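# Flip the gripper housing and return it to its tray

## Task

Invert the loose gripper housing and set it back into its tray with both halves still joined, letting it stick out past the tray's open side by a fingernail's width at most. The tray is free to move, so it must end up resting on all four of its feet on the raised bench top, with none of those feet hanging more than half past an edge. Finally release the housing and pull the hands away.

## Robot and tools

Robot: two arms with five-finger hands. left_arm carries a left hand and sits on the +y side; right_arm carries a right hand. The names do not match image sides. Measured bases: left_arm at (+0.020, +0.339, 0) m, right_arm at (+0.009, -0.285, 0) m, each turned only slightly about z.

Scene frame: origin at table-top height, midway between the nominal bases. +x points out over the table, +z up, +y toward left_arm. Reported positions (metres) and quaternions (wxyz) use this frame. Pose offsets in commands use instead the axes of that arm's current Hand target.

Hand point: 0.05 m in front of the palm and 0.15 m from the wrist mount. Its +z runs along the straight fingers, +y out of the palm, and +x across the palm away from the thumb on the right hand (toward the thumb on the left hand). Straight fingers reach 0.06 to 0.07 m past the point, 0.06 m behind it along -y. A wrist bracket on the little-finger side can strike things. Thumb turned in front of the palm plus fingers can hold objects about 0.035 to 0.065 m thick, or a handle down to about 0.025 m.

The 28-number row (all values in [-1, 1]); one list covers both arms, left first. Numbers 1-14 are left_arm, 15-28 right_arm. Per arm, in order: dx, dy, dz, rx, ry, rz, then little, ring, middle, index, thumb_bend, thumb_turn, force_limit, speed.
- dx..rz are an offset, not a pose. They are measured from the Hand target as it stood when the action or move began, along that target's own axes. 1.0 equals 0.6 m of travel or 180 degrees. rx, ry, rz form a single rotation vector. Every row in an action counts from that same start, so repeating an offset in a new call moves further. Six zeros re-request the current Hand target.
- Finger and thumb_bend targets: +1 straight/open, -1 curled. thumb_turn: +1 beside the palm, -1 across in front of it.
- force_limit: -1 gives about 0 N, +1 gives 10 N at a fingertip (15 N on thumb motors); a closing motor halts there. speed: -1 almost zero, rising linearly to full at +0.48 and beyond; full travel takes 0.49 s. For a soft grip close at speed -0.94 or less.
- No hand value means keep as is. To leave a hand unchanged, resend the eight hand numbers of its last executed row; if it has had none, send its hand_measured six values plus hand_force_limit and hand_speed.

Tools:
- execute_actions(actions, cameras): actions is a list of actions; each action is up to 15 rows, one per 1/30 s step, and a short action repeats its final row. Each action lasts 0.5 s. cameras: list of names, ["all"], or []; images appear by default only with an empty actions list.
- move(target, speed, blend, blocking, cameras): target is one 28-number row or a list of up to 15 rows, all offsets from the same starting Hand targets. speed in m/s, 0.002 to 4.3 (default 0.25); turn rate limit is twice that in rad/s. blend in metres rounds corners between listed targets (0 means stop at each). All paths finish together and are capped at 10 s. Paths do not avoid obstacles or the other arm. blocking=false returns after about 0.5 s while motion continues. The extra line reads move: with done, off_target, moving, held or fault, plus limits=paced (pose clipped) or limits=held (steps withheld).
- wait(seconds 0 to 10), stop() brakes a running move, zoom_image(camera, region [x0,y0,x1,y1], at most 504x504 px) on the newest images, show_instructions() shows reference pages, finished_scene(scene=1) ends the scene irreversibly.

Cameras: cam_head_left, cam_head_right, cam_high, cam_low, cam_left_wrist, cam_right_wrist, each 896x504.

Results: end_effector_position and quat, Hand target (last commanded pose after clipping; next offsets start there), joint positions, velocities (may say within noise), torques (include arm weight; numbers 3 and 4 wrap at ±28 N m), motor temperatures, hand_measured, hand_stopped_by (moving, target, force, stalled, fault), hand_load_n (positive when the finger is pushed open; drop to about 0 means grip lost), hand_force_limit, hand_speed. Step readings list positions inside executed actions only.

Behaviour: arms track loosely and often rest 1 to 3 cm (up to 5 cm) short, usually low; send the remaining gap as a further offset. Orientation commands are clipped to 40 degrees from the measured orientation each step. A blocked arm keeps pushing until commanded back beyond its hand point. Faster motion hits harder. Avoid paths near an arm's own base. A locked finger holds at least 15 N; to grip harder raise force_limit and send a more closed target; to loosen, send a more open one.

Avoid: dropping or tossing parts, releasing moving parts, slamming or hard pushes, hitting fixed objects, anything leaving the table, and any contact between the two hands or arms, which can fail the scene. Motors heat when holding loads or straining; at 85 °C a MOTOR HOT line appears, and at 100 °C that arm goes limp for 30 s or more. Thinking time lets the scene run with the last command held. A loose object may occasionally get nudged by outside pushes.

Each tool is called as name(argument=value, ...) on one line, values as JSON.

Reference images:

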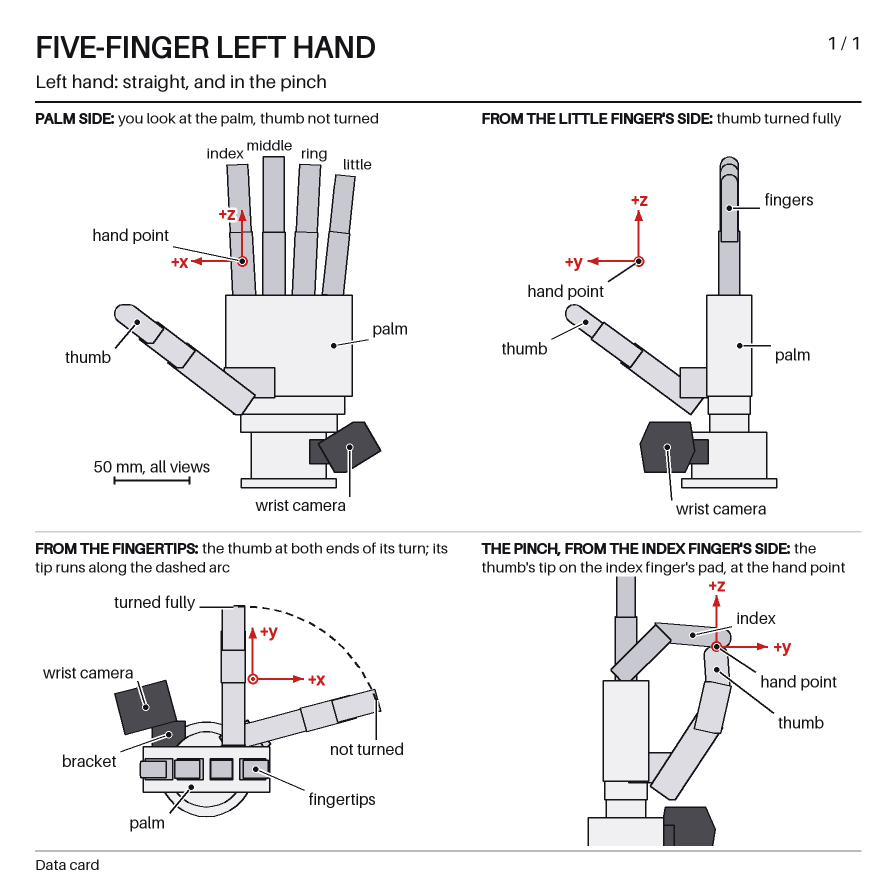

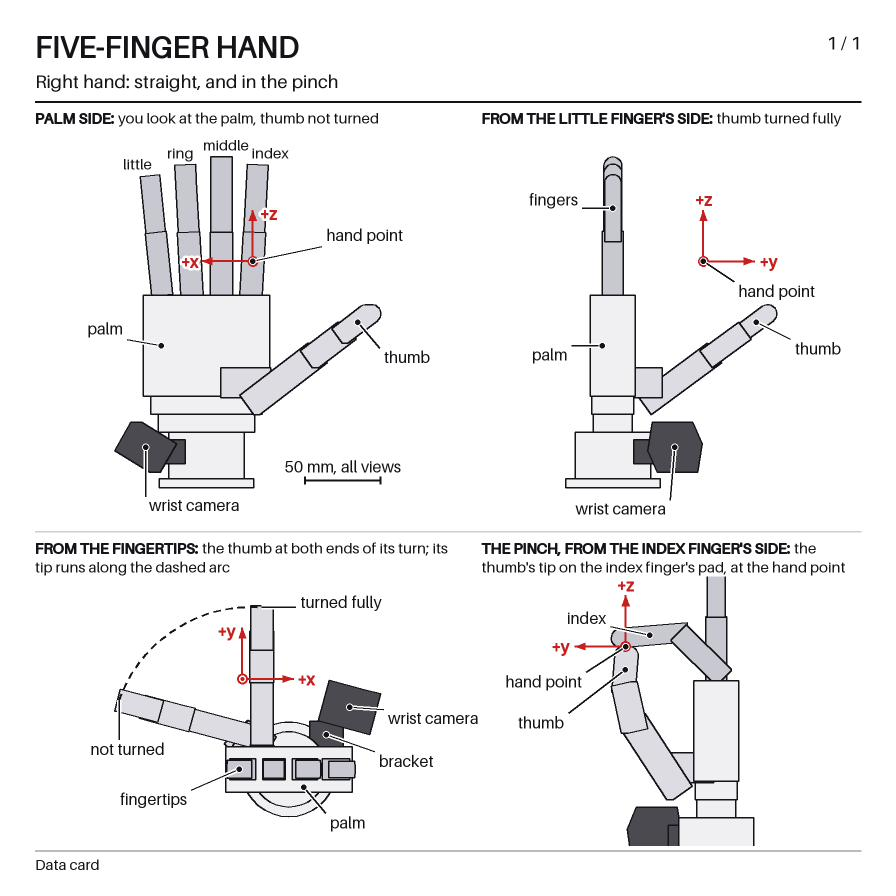

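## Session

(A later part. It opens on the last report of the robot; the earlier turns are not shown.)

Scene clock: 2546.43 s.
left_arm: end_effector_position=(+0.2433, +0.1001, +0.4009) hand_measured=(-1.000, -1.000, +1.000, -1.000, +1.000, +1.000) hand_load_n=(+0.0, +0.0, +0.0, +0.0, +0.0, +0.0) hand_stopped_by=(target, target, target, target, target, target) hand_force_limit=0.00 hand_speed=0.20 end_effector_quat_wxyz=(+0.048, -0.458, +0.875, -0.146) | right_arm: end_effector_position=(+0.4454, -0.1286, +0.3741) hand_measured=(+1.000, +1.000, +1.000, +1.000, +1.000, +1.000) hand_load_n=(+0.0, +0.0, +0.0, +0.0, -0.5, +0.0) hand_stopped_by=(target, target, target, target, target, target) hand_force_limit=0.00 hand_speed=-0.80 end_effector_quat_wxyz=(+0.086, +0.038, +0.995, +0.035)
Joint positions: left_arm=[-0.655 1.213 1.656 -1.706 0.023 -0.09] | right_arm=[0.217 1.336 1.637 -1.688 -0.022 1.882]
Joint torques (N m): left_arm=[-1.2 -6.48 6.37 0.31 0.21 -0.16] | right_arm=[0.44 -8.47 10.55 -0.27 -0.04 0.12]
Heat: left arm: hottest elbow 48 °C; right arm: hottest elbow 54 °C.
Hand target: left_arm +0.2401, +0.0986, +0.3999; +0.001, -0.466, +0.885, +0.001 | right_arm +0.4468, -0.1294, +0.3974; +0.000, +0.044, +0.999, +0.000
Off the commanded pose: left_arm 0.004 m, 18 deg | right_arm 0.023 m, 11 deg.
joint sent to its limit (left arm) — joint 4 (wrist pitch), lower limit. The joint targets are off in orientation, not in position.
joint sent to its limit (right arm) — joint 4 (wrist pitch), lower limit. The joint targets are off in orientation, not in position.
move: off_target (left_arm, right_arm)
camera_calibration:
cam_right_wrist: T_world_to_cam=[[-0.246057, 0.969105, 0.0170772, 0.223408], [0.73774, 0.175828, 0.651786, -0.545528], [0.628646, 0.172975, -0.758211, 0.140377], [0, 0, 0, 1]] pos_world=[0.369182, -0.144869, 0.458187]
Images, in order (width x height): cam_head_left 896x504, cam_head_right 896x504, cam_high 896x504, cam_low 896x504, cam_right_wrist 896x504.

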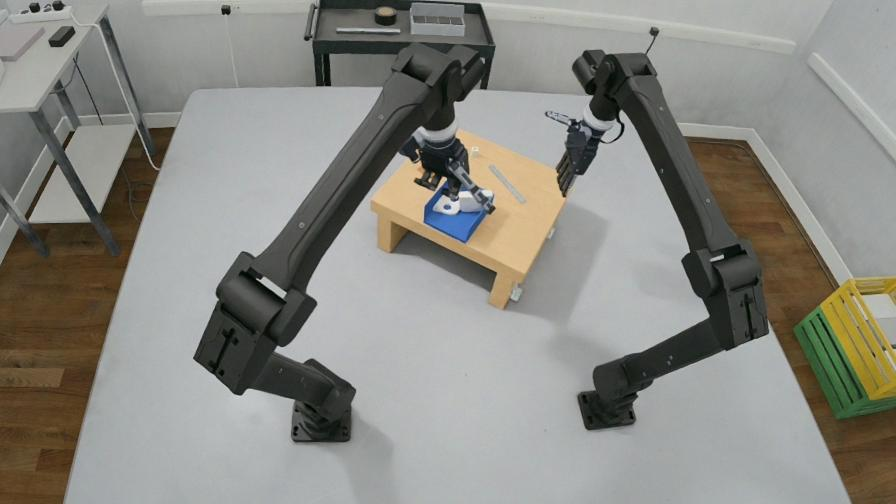

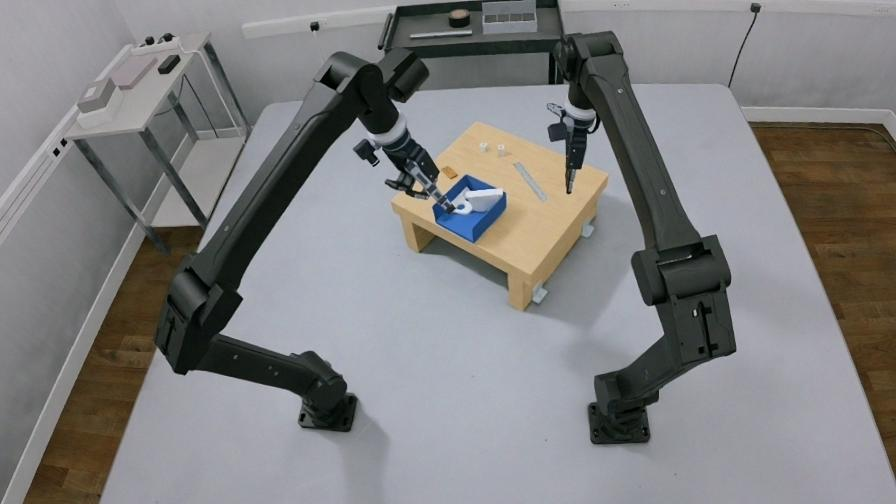

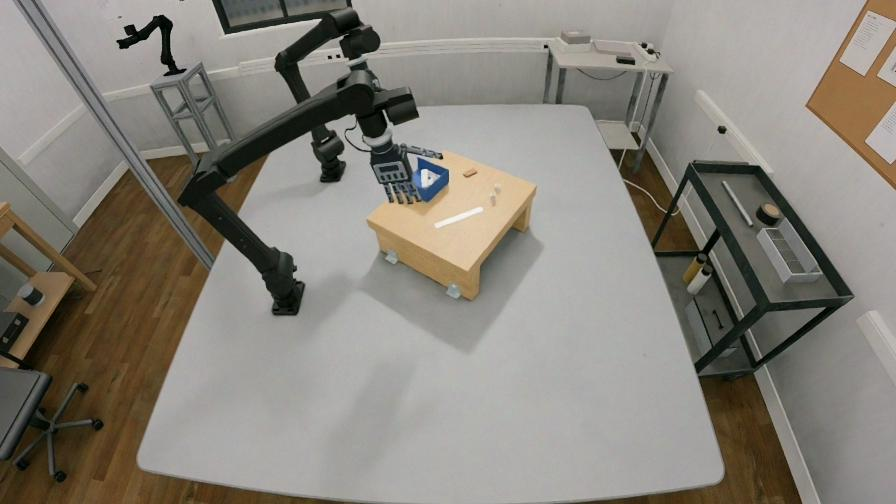

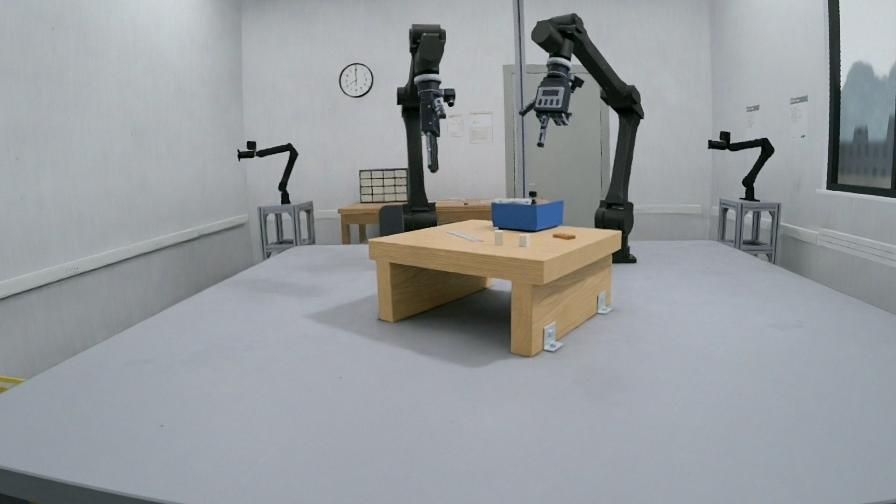

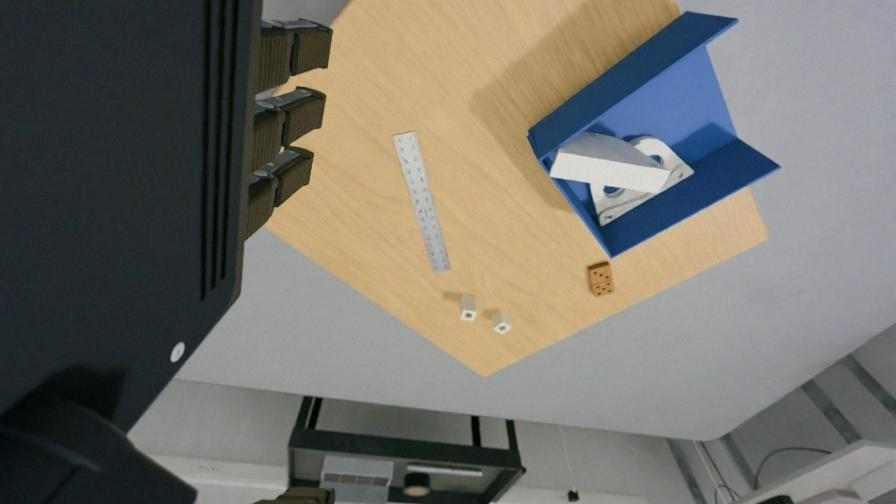

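move(target=[[-0.0325,-0.2202,0.0667,0.407,-0.107,-0.139,1,1,0.15,0.15,0.2,-1,0,0.2,0,0,0,0,0,0,1,1,1,1,1,1,0,-0.8],[-0.0668,-0.3863,0.1833,0.407,-0.107,-0.139,1,1,0.15,0.15,0.2,-1,0,0.2,0,0,0,0,0,0,1,1,1,1,1,1,0,-0.8]], speed=[0.25,0.12], blend=[0.02,0], cameras=["cam_right_wrist","cam_head_left","cam_head_right"])

zoom_image(camera="cam_right_wrist", region=[500, 40, 740, 260])

zoom_image(camera="cam_head_left", region=[405, 145, 515, 255])

zoom_image(camera="cam_head_right", region=[415, 145, 525, 255])

Scene clock: 2796.33 s.
left_arm: end_effector_position=(+0.4503, +0.0002, +0.2839) hand_measured=(+1.000, +1.000, +0.150, +0.150, +0.200, -1.000) hand_load_n=(+0.0, +0.0, +0.0, +0.0, +0.0, +0.0) hand_stopped_by=(target, target, target, target, target, target) hand_force_limit=0.00 hand_speed=0.20 end_effector_quat_wxyz=(-0.409, +0.537, -0.590, +0.443) | right_arm: end_effector_position=(+0.4454, -0.1286, +0.3741) hand_measured=(+1.000, +1.000, +1.000, +1.000, +1.000, +1.000) hand_load_n=(+0.0, +0.0, +0.0, +0.0, +0.5, +0.0) hand_stopped_by=(target, target, target, target, target, target) hand_force_limit=0.00 hand_speed=-0.80 end_effector_quat_wxyz=(+0.086, +0.038, +0.995, +0.035)
Joint positions: left_arm=[-0.801 1.215 0.984 -0.139 -0.718 -0.242] | right_arm=[0.217 1.336 1.637 -1.688 -0.022 1.882]
Joint torques (N m): left_arm=[-0.56 -7.77 7.97 1.8 -0.04 0.11] | right_arm=[0.44 -8.53 10.56 -0.27 -0.04 0.12]
Heat: left arm: hottest elbow 48 °C; right arm: hottest elbow 54 °C.
Hand target: left_arm +0.4539, +0.0004, +0.2899; +0.412, -0.534, +0.586, -0.449 | right_arm +0.4468, -0.1294, +0.3974; +0.000, +0.044, +0.999, +0.000
Off the commanded pose: left_arm 0.007 m, 1 deg | right_arm 0.023 m, 11 deg.
joint sent to its limit (right arm) — joint 4 (wrist pitch), lower limit. The joint targets are off in orientation, not in position.
move: off_target (right_arm)
camera_calibration:
cam_right_wrist: T_world_to_cam=[[-0.246057, 0.969105, 0.0170772, 0.223408], [0.73774, 0.175828, 0.651786, -0.545528], [0.628646, 0.172975, -0.758211, 0.140377], [0, 0, 0, 1]] pos_world=[0.369182, -0.144869, 0.458187]
Images, in order (width x height): cam_head_left 896x504, cam_head_right 896x504, cam_right_wrist 896x504.

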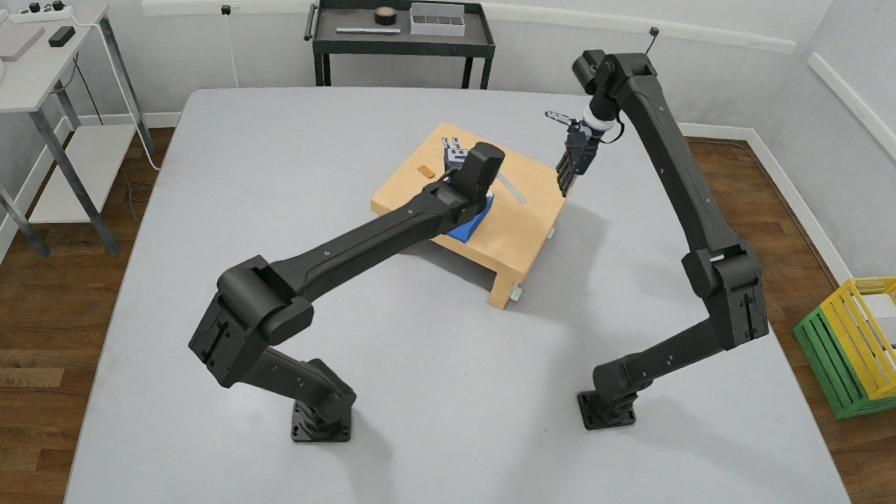

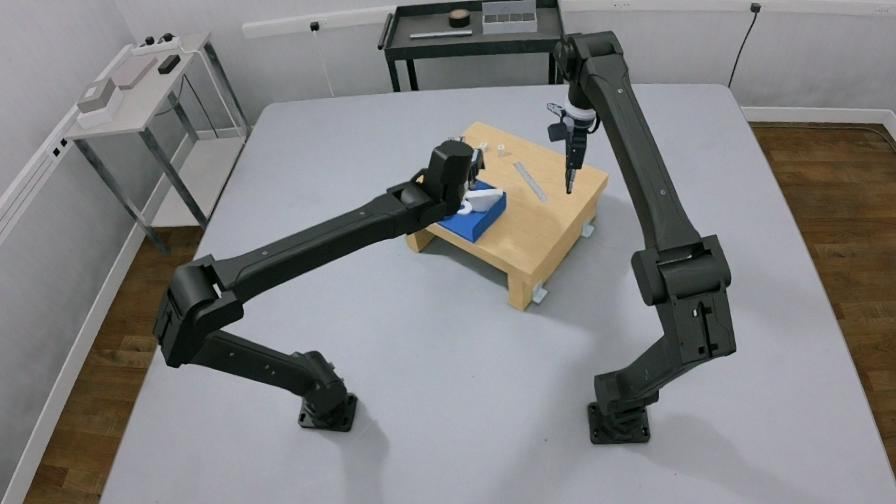

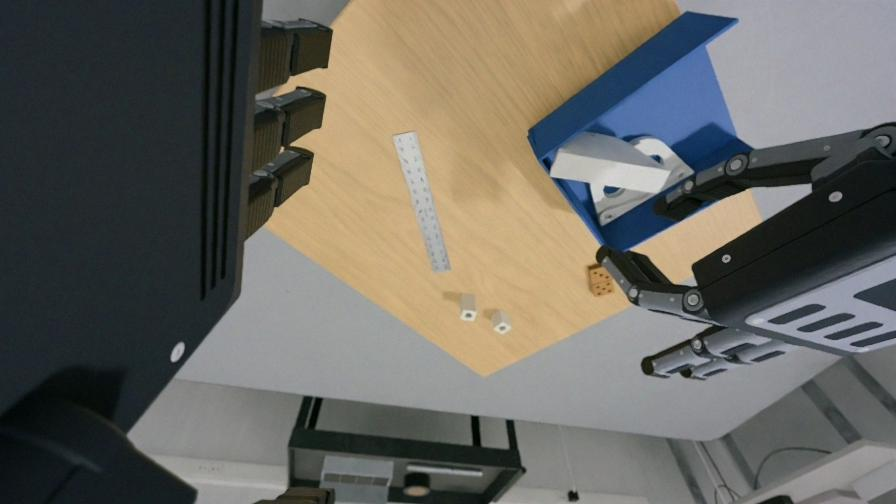

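Scaled by 2.100 from the camera's 896x504 image, which has a finer 1280x720 frame.

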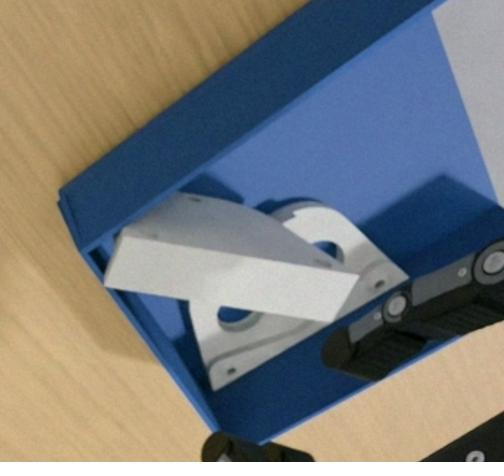

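Scaled by 4.582 from the camera's 896x504 image, which has a finer 1280x720 frame.

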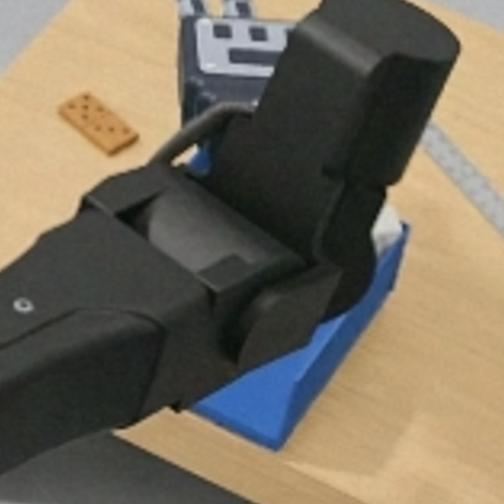

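Scaled by 4.582 from the camera's 896x504 image, which has a finer 1280x720 frame.

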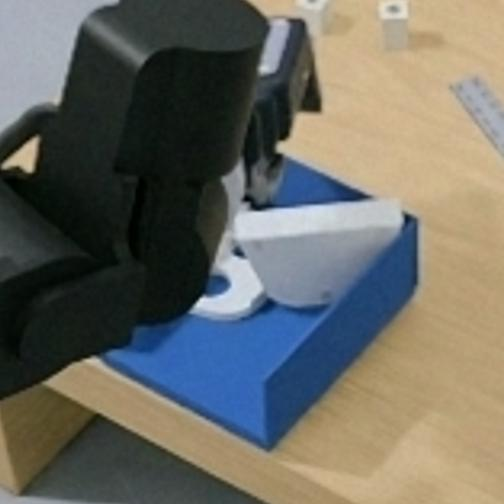

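zoom_image(camera="cam_right_wrist", region=[540, 100, 800, 400])

execute_actions(actions=[], cameras=["cam_left_wrist","cam_high"])

zoom_image(camera="cam_high", region=[390, 130, 470, 210])

Scaled by 1.680 from the camera's 896x504 image, which has a finer 1280x720 frame.

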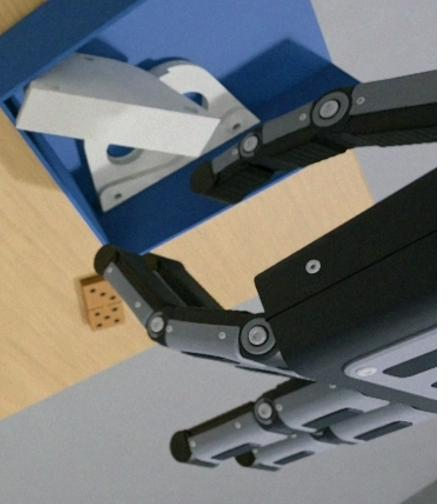

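Scene clock: 2827.10 s.
left_arm: end_effector_position=(+0.4503, +0.0002, +0.2839) hand_measured=(+1.000, +1.000, +0.150, +0.150, +0.200, -1.000) hand_load_n=(+0.0, +0.0, +0.0, +0.0, +0.0, +0.0) hand_stopped_by=(target, target, target, target, target, target) hand_force_limit=0.00 hand_speed=0.20 end_effector_quat_wxyz=(-0.409, +0.537, -0.590, +0.443) | right_arm: end_effector_position=(+0.4454, -0.1286, +0.3741) hand_measured=(+1.000, +1.000, +1.000, +1.000, +1.000, +1.000) hand_load_n=(+0.0, -0.5, +0.0, +0.0, +0.0, +0.0) hand_stopped_by=(target, target, target, target, target, target) hand_force_limit=0.00 hand_speed=-0.80 end_effector_quat_wxyz=(+0.086, +0.038, +0.995, +0.035)
Joint positions: left_arm=[-0.801 1.215 0.984 -0.139 -0.718 -0.242] | right_arm=[0.217 1.336 1.637 -1.688 -0.022 1.882]
Joint velocities: within noise
Joint torques (N m): left_arm=[-0.44 -7.82 8.01 1.85 -0.04 0.11] | right_arm=[0.44 -8.47 10.56 -0.27 -0.04 0.12]
Motor temperatures (°C): left_arm=[35 38 50 34 38 32] | right_arm=[37 39 54 35 34 34]
Heat: left arm: hottest elbow 50 °C; right arm: hottest elbow 54 °C.
Hand target: left_arm +0.4539, +0.0004, +0.2899; +0.412, -0.534, +0.586, -0.449 | right_arm +0.4468, -0.1294, +0.3974; +0.000, +0.044, +0.999, +0.000
Off the commanded pose: left_arm 0.007 m, 1 deg | right_arm 0.023 m, 11 deg.
camera_calibration:
cam_left_wrist: T_world_to_cam=[[0.255419, -0.330909, 0.908438, -0.367835], [-0.622355, -0.775326, -0.107438, 0.309917], [0.739888, -0.53793, -0.403976, -0.104505], [0, 0, 0, 1]] pos_world=[0.364153, 0.0623511, 0.325235]
Images, in order (width x height): cam_high 896x504, cam_left_wrist 896x504.

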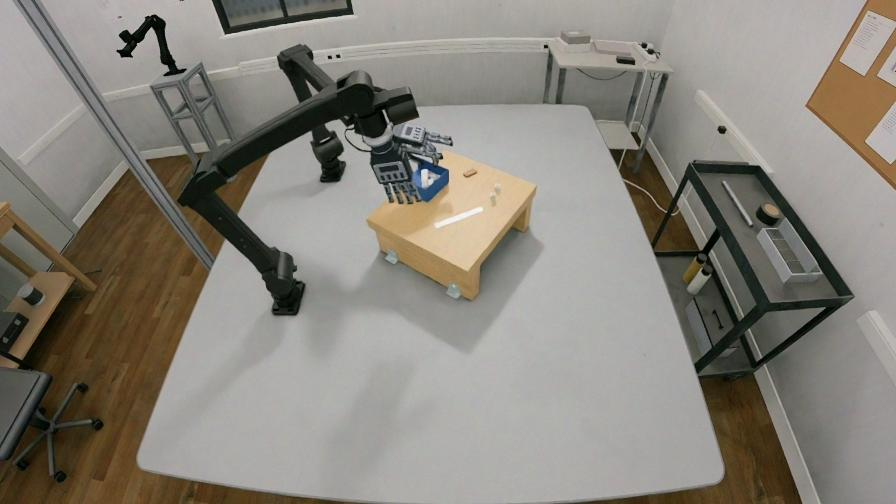

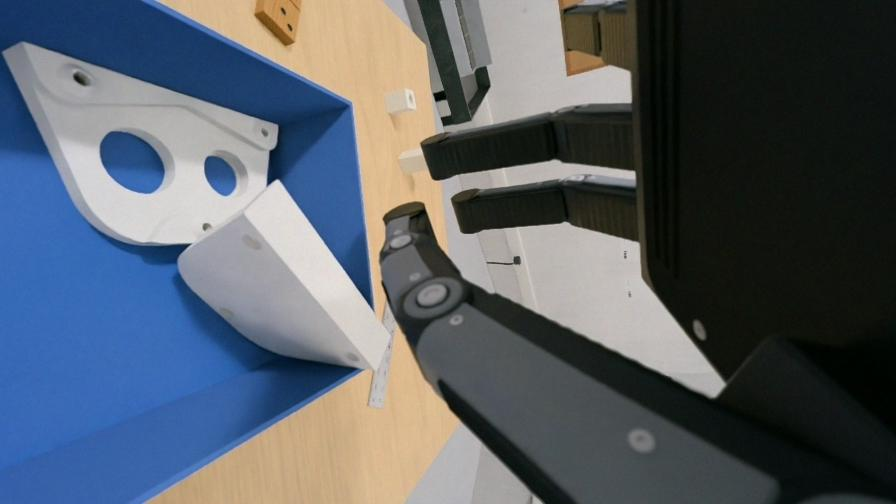

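Scaled by 6.300 from the camera's 896x504 image, which has a finer 1280x720 frame.

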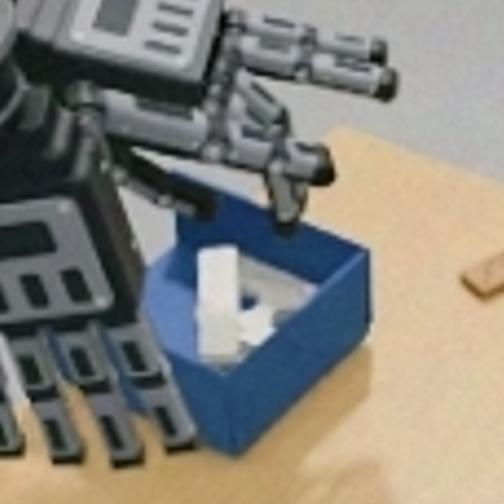

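move(target=[0.0025,0.0557,-0.0148,0,0,0,1,1,0.15,0.15,0.2,-1,0,0.2,0,0,0,0,0,0,1,1,1,1,1,1,0,-0.8], speed=0.06, cameras=["cam_left_wrist","cam_right_wrist","cam_high","cam_head_right"])

zoom_image(camera="cam_right_wrist", region=[520, 60, 760, 300])

zoom_image(camera="cam_high", region=[395, 135, 465, 205])

Scene clock: 2904.40 s.
left_arm: end_effector_position=(+0.4387, +0.0022, +0.2544) hand_measured=(+1.000, +1.000, +0.150, +0.150, +0.200, -1.000) hand_load_n=(-0.5, +0.0, +0.0, +0.0, +0.0, +0.0) hand_stopped_by=(target, target, target, target, target, target) hand_force_limit=0.00 hand_speed=0.20 end_effector_quat_wxyz=(-0.413, +0.534, -0.593, +0.439) | right_arm: end_effector_position=(+0.4454, -0.1286, +0.3741) hand_measured=(+1.000, +1.000, +1.000, +1.000, +1.000, +1.000) hand_load_n=(+0.0, +0.0, +0.0, +0.0, +0.0, +0.0) hand_stopped_by=(target, target, target, target, target, target) hand_force_limit=0.00 hand_speed=-0.80 end_effector_quat_wxyz=(+0.086, +0.038, +0.995, +0.035)
Joint positions: left_arm=[-0.822 1.215 0.907 -0.071 -0.742 -0.242] | right_arm=[0.217 1.336 1.637 -1.688 -0.022 1.882]
Joint torques (N m): left_arm=[-1.26 -8.29 7.17 1.81 -0.29 -0.06] | right_arm=[0.44 -8.47 10.58 -0.28 -0.04 0.12]
Motor temperatures (°C): left_arm=[35 38 51 34 38 32] | right_arm=[37 39 55 35 34 34]
Heat: left arm: hottest elbow 51 °C; right arm: hottest elbow 55 °C.
Hand target: left_arm +0.4367, +0.0005, +0.2600; +0.412, -0.534, +0.586, -0.449 | right_arm +0.4468, -0.1294, +0.3974; +0.000, +0.044, +0.999, +0.000
Off the commanded pose: left_arm 0.006 m, 1 deg | right_arm 0.023 m, 11 deg.
joint sent to its limit (right arm) — joint 4 (wrist pitch), lower limit. The joint targets are off in orientation, not in position.
move: off_target (right_arm)
camera_calibration:
cam_left_wrist: T_world_to_cam=[[0.255355, -0.342469, 0.904162, -0.336279], [-0.621829, -0.774266, -0.117651, 0.303428], [0.740353, -0.532191, -0.41067, -0.105223], [0, 0, 0, 1]] pos_world=[0.352453, 0.0637704, 0.296537]
cam_right_wrist: T_world_to_cam=[[-0.246057, 0.969105, 0.0170772, 0.223408], [0.73774, 0.175828, 0.651786, -0.545528], [0.628646, 0.172975, -0.758211, 0.140377], [0, 0, 0, 1]] pos_world=[0.369182, -0.144869, 0.458187]
Images, in order (width x height): cam_head_right 896x504, cam_high 896x504, cam_left_wrist 896x504, cam_right_wrist 896x504.

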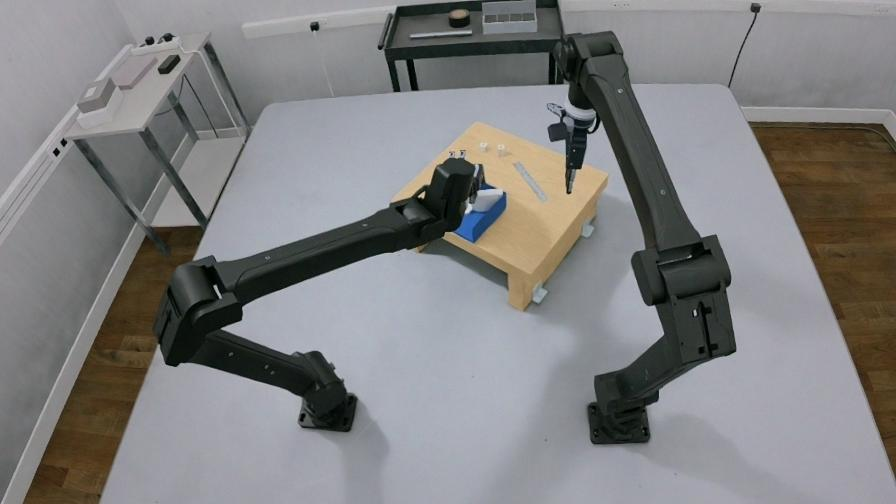

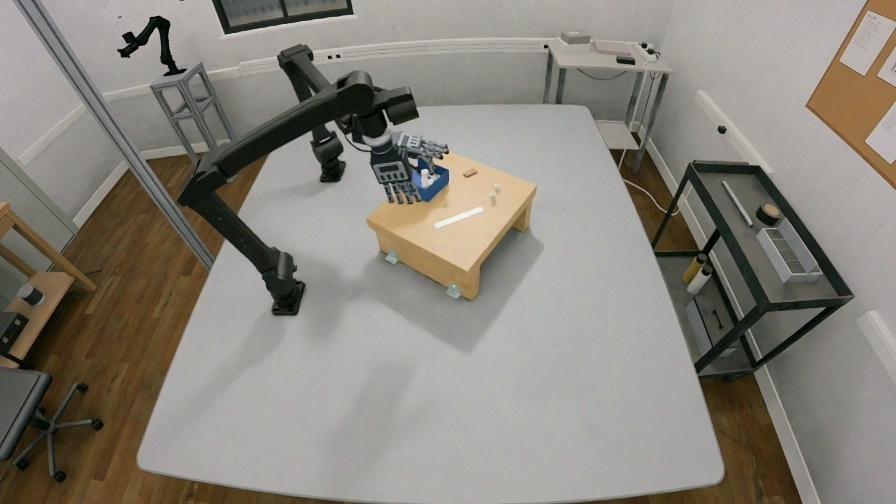

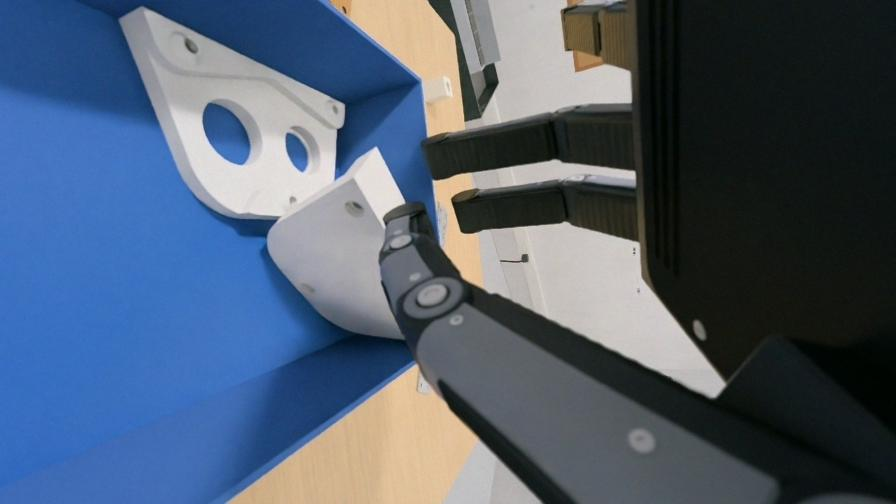

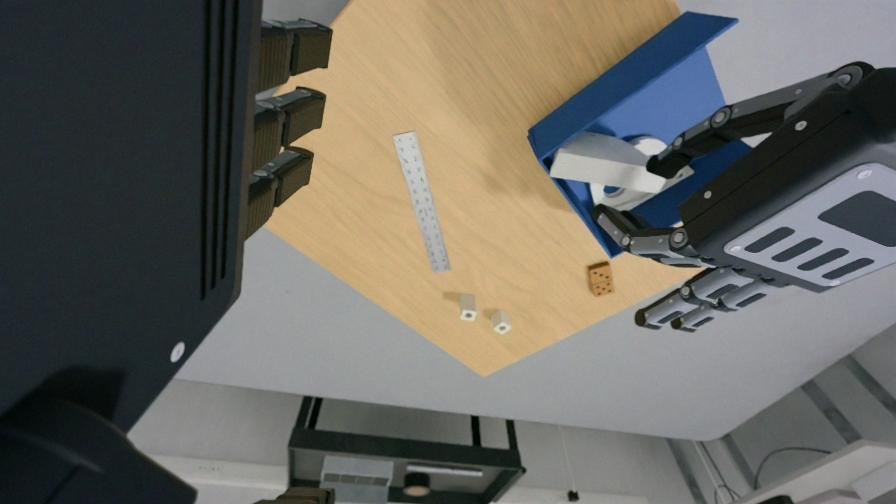

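Scaled by 2.100 from the camera's 896x504 image, which has a finer 1280x720 frame.

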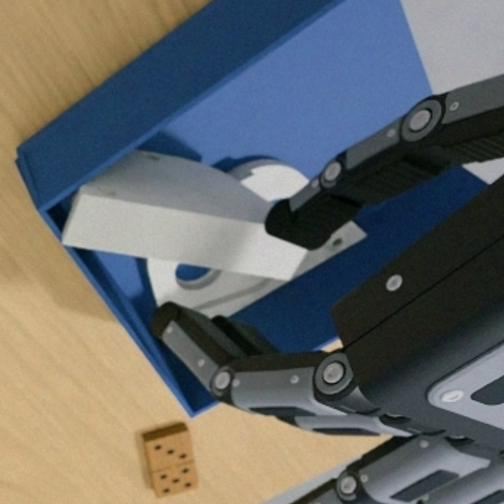

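Scaled by 7.200 from the camera's 896x504 image, which has a finer 1280x720 frame.

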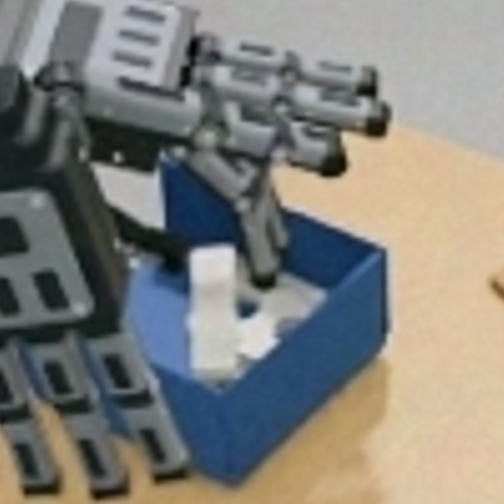

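move(target=[[0.0057,0.0022,-0.008,0,0,0,1,1,0.15,0.15,0.2,-1,0,0.2,0,0,0,0,0,0,1,1,1,1,1,1,0,-0.8],[0.0057,0.0592,0.0073,0,0,0,1,1,0.15,0.15,0.2,-1,0,0.2,0,0,0,0,0,0,1,1,1,1,1,1,0,-0.8]], speed=0.05, cameras=["cam_left_wrist","cam_right_wrist","cam_high"])

zoom_image(camera="cam_right_wrist", region=[520, 60, 760, 300])

zoom_image(camera="cam_high", region=[395, 135, 465, 205])

Scene clock: 2940.07 s.
left_arm: end_effector_position=(+0.4326, +0.0014, +0.2282) hand_measured=(+1.000, +1.000, +0.150, +0.150, +0.200, -1.000) hand_load_n=(+0.0, -0.5, +0.0, +0.0, +0.0, +0.0) hand_stopped_by=(target, target, target, target, target, target) hand_force_limit=0.00 hand_speed=0.20 end_effector_quat_wxyz=(-0.415, +0.533, -0.588, +0.445) | right_arm: end_effector_position=(+0.4454, -0.1286, +0.3741) hand_measured=(+1.000, +1.000, +1.000, +1.000, +1.000, +1.000) hand_load_n=(+0.0, +0.0, +0.0, +0.0, +0.0, +0.0) hand_stopped_by=(target, target, target, target, target, target) hand_force_limit=0.00 hand_speed=-0.80 end_effector_quat_wxyz=(+0.086, +0.038, +0.995, +0.035)
Joint positions: left_arm=[-0.837 1.23 0.837 0.028 -0.756 -0.243] | right_arm=[0.217 1.336 1.637 -1.688 -0.022 1.882]
Joint torques (N m): left_arm=[-1.26 -6.77 6.95 1.8 -0.29 -0.13] | right_arm=[0.44 -8.47 10.56 -0.27 -0.04 0.12]
Motor temperatures (°C): left_arm=[35 38 50 34 38 32] | right_arm=[37 39 55 35 34 34]
Heat: left arm: hottest elbow 50 °C; right arm: hottest elbow 55 °C.
Hand target: left_arm +0.4316, -0.0023, +0.2247; +0.412, -0.534, +0.585, -0.449 | right_arm +0.4468, -0.1294, +0.3974; +0.000, +0.044, +0.999, +0.000
Off the commanded pose: left_arm 0.005 m, 1 deg | right_arm 0.023 m, 11 deg.
joint sent to its limit (right arm) — joint 4 (wrist pitch), lower limit. The joint targets are off in orientation, not in position.
move: off_target (right_arm)
camera_calibration:
cam_left_wrist: T_world_to_cam=[[0.243438, -0.335606, 0.910004, -0.307493], [-0.620891, -0.774717, -0.119617, 0.29598], [0.745139, -0.535894, -0.39697, -0.117086], [0, 0, 0, 1]] pos_world=[0.345872, 0.0633586, 0.268745]
cam_right_wrist: T_world_to_cam=[[-0.246057, 0.969105, 0.0170772, 0.223408], [0.73774, 0.175828, 0.651786, -0.545528], [0.628646, 0.172975, -0.758211, 0.140377], [0, 0, 0, 1]] pos_world=[0.369182, -0.144869, 0.458187]
Images, in order (width x height): cam_high 896x504, cam_left_wrist 896x504, cam_right_wrist 896x504.

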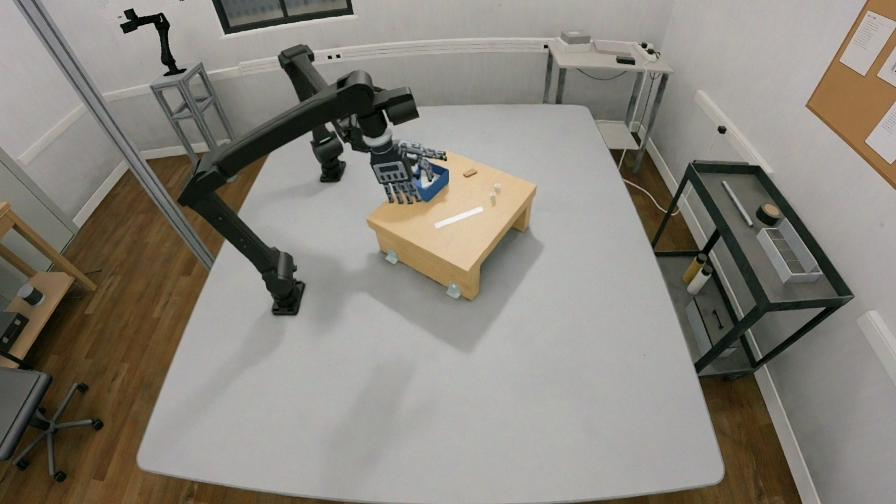

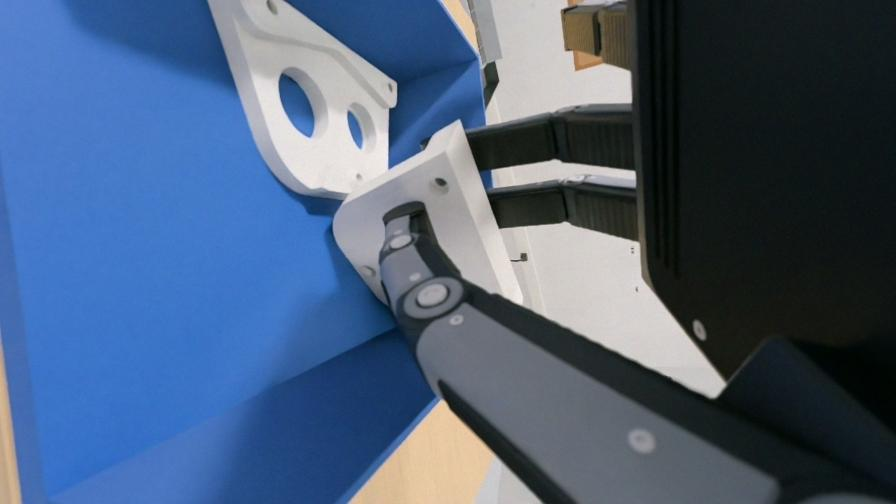

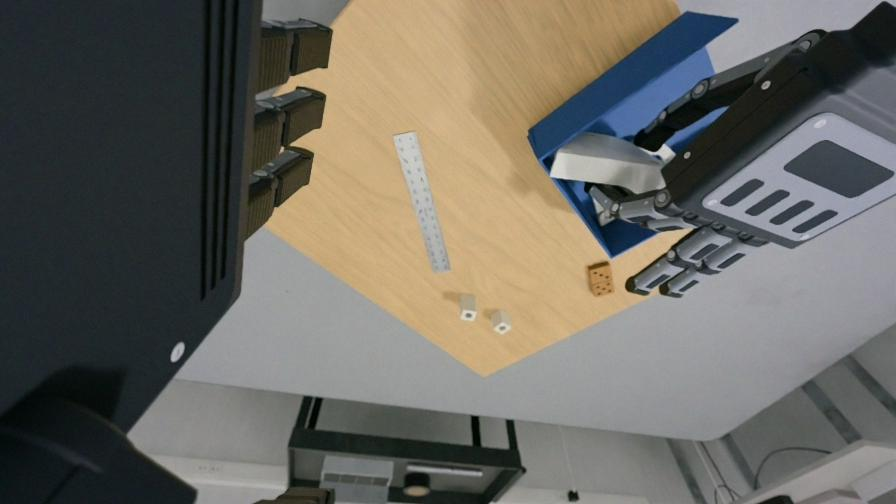

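Scaled by 2.100 from the camera's 896x504 image, which has a finer 1280x720 frame.

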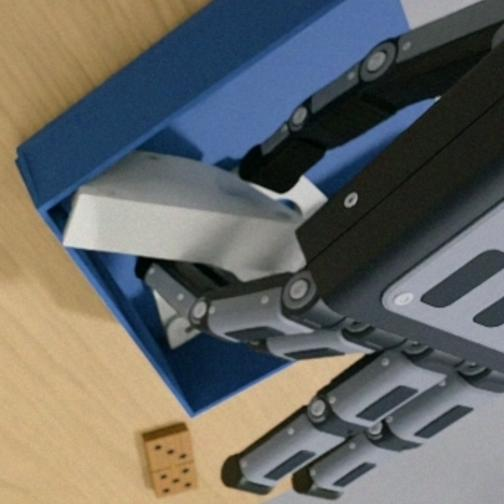

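Scaled by 7.200 from the camera's 896x504 image, which has a finer 1280x720 frame.

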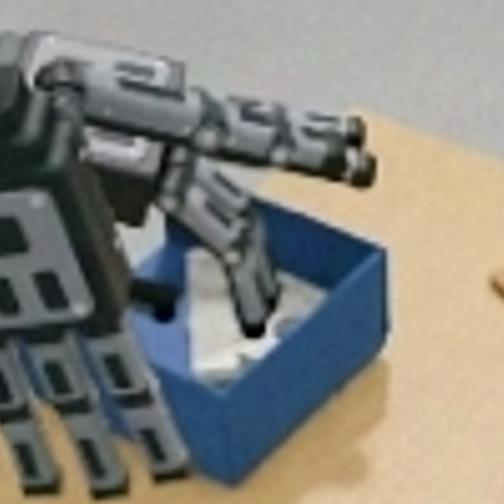

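execute_actions(actions=[[[0,0,0,0,0,0,1,1,-0.3,-0.3,-0.25,-1,-0.4,-0.9,0,0,0,0,0,0,1,1,1,1,1,1,0,-0.8]]])

wait(seconds=2, cameras=["cam_left_wrist","cam_right_wrist"])

zoom_image(camera="cam_right_wrist", region=[520, 60, 760, 300])

Scene clock: 2954.67 s.
left_arm: end_effector_position=(+0.4330, +0.0016, +0.2289) hand_measured=(+1.000, +1.000, -0.006, +0.020, +0.122, -1.000) hand_load_n=(+0.0, +0.0, +7.0, +1.0, +6.5, +0.5) hand_stopped_by=(target, target, force, force, force, target) hand_force_limit=-0.40 hand_speed=-0.90 end_effector_quat_wxyz=(-0.416, +0.533, -0.587, +0.446) | right_arm: end_effector_position=(+0.4454, -0.1286, +0.3741) hand_measured=(+1.000, +1.000, +1.000, +1.000, +1.000, +1.000) hand_load_n=(+0.0, +0.0, +0.0, +0.0, +0.0, +0.0) hand_stopped_by=(target, target, target, target, target, target) hand_force_limit=0.00 hand_speed=-0.80 end_effector_quat_wxyz=(+0.086, +0.038, +0.995, +0.035)
Joint positions: left_arm=[-0.837 1.23 0.837 0.03 -0.759 -0.243] | right_arm=[0.217 1.336 1.637 -1.688 -0.022 1.882]
Joint torques (N m): left_arm=[-1.32 -6.77 6.97 1.74 -0.17 -0.12] | right_arm=[0.44 -8.47 10.56 -0.27 -0.04 0.12]
Motor temperatures (°C): left_arm=[35 38 50 34 38 32] | right_arm=[37 39 55 35 34 34]
Heat: left arm: hottest elbow 50 °C; right arm: hottest elbow 55 °C.
Hand target: left_arm +0.4316, -0.0023, +0.2247; +0.412, -0.534, +0.586, -0.449 | right_arm +0.4468, -0.1294, +0.3974; +0.000, +0.044, +0.999, +0.000
Off the commanded pose: left_arm 0.006 m, 1 deg | right_arm 0.023 m, 11 deg.
joint sent to its limit (right arm) — joint 4 (wrist pitch), lower limit. The joint targets are off in orientation, not in position.
Step readings (end_effector_position of left_arm | right_arm):
0: (+0.4326, +0.0014, +0.2282) | (+0.4454, -0.1286, +0.3741)
1: (+0.4326, +0.0014, +0.2282) | (+0.4454, -0.1286, +0.3741)
2: (+0.4326, +0.0014, +0.2282) | (+0.4454, -0.1286, +0.3741)
4: (+0.4326, +0.0014, +0.2282) | (+0.4454, -0.1286, +0.3741)
8: (+0.4326, +0.0015, +0.2282) | (+0.4454, -0.1286, +0.3741)
15: (+0.4329, +0.0016, +0.2285) | (+0.4454, -0.1286, +0.3741)

Scene clock: 2956.67 s.
left_arm: end_effector_position=(+0.4330, +0.0016, +0.2289) hand_measured=(+1.000, +1.000, -0.006, +0.020, +0.122, -1.000) hand_load_n=(+0.0, -0.5, +7.0, +1.0, +6.5, +0.5) hand_stopped_by=(target, target, force, force, force, target) hand_force_limit=-0.40 hand_speed=-0.90 end_effector_quat_wxyz=(-0.416, +0.533, -0.587, +0.446) | right_arm: end_effector_position=(+0.4454, -0.1286, +0.3741) hand_measured=(+1.000, +1.000, +1.000, +1.000, +1.000, +1.000) hand_load_n=(+0.0, +0.0, +0.0, +0.0, +0.0, +0.0) hand_stopped_by=(target, target, target, target, target, target) hand_force_limit=0.00 hand_speed=-0.80 end_effector_quat_wxyz=(+0.086, +0.038, +0.995, +0.035)
Joint positions: left_arm=[-0.837 1.23 0.837 0.03 -0.759 -0.243] | right_arm=[0.217 1.336 1.637 -1.688 -0.022 1.882]
Joint torques (N m): left_arm=[-1.26 -7 6.93 1.74 -0.17 -0.12] | right_arm=[0.44 -8.47 10.56 -0.27 -0.04 0.13]
Motor temperatures (°C): left_arm=[35 38 49 34 38 32] | right_arm=[37 39 55 35 34 34]
Heat: left arm: hottest elbow 49 °C; right arm: hottest elbow 55 °C.
Hand target: left_arm +0.4316, -0.0023, +0.2247; +0.412, -0.534, +0.586, -0.449 | right_arm +0.4468, -0.1294, +0.3974; +0.000, +0.044, +0.999, +0.000
Off the commanded pose: left_arm 0.006 m, 1 deg | right_arm 0.023 m, 11 deg.
wait: 2.00 s; at rest by 0.17 s
camera_calibration:
cam_left_wrist: T_world_to_cam=[[0.242051, -0.333708, 0.911071, -0.307745], [-0.618718, -0.776394, -0.12, 0.295599], [0.747395, -0.53465, -0.394398, -0.118669], [0, 0, 0, 1]] pos_world=[0.346075, 0.0633581, 0.269046]
cam_right_wrist: T_world_to_cam=[[-0.246057, 0.969105, 0.0170772, 0.223408], [0.73774, 0.175828, 0.651786, -0.545528], [0.628646, 0.172975, -0.758211, 0.140377], [0, 0, 0, 1]] pos_world=[0.369182, -0.144869, 0.458187]
Images, in order (width x height): cam_left_wrist 896x504, cam_right_wrist 896x504.

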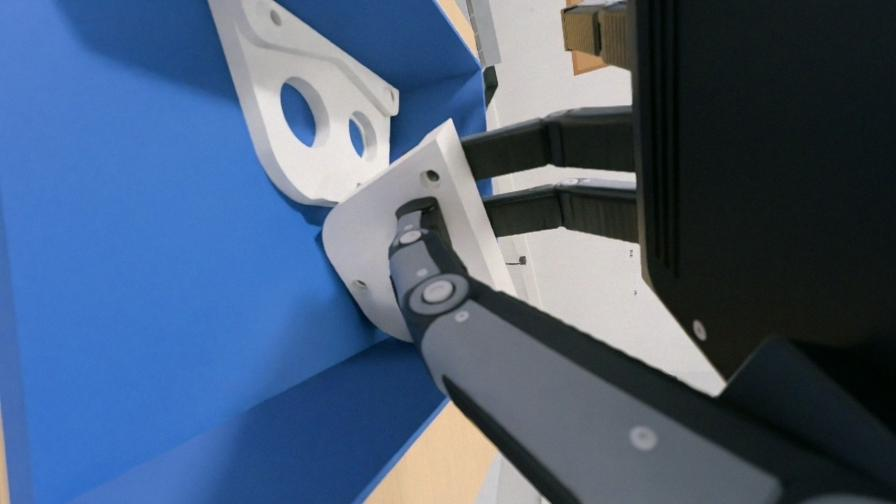

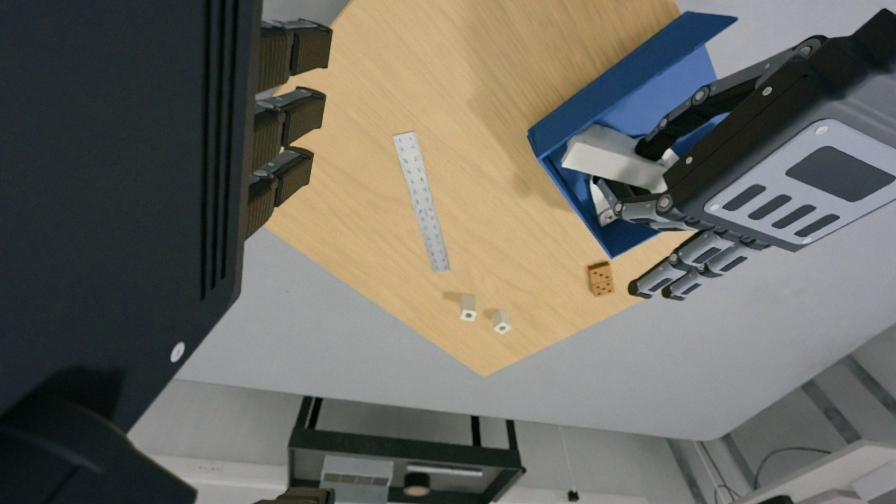

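Scaled by 2.100 from the camera's 896x504 image, which has a finer 1280x720 frame.

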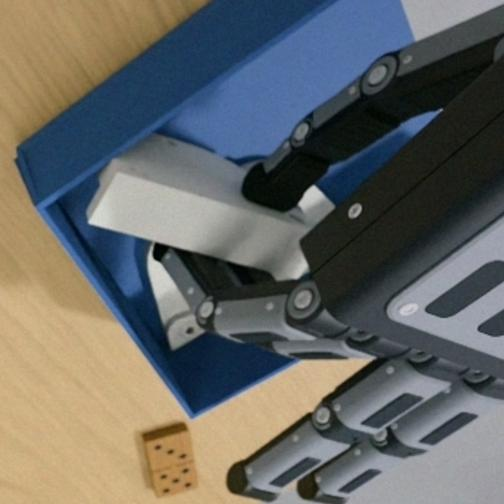

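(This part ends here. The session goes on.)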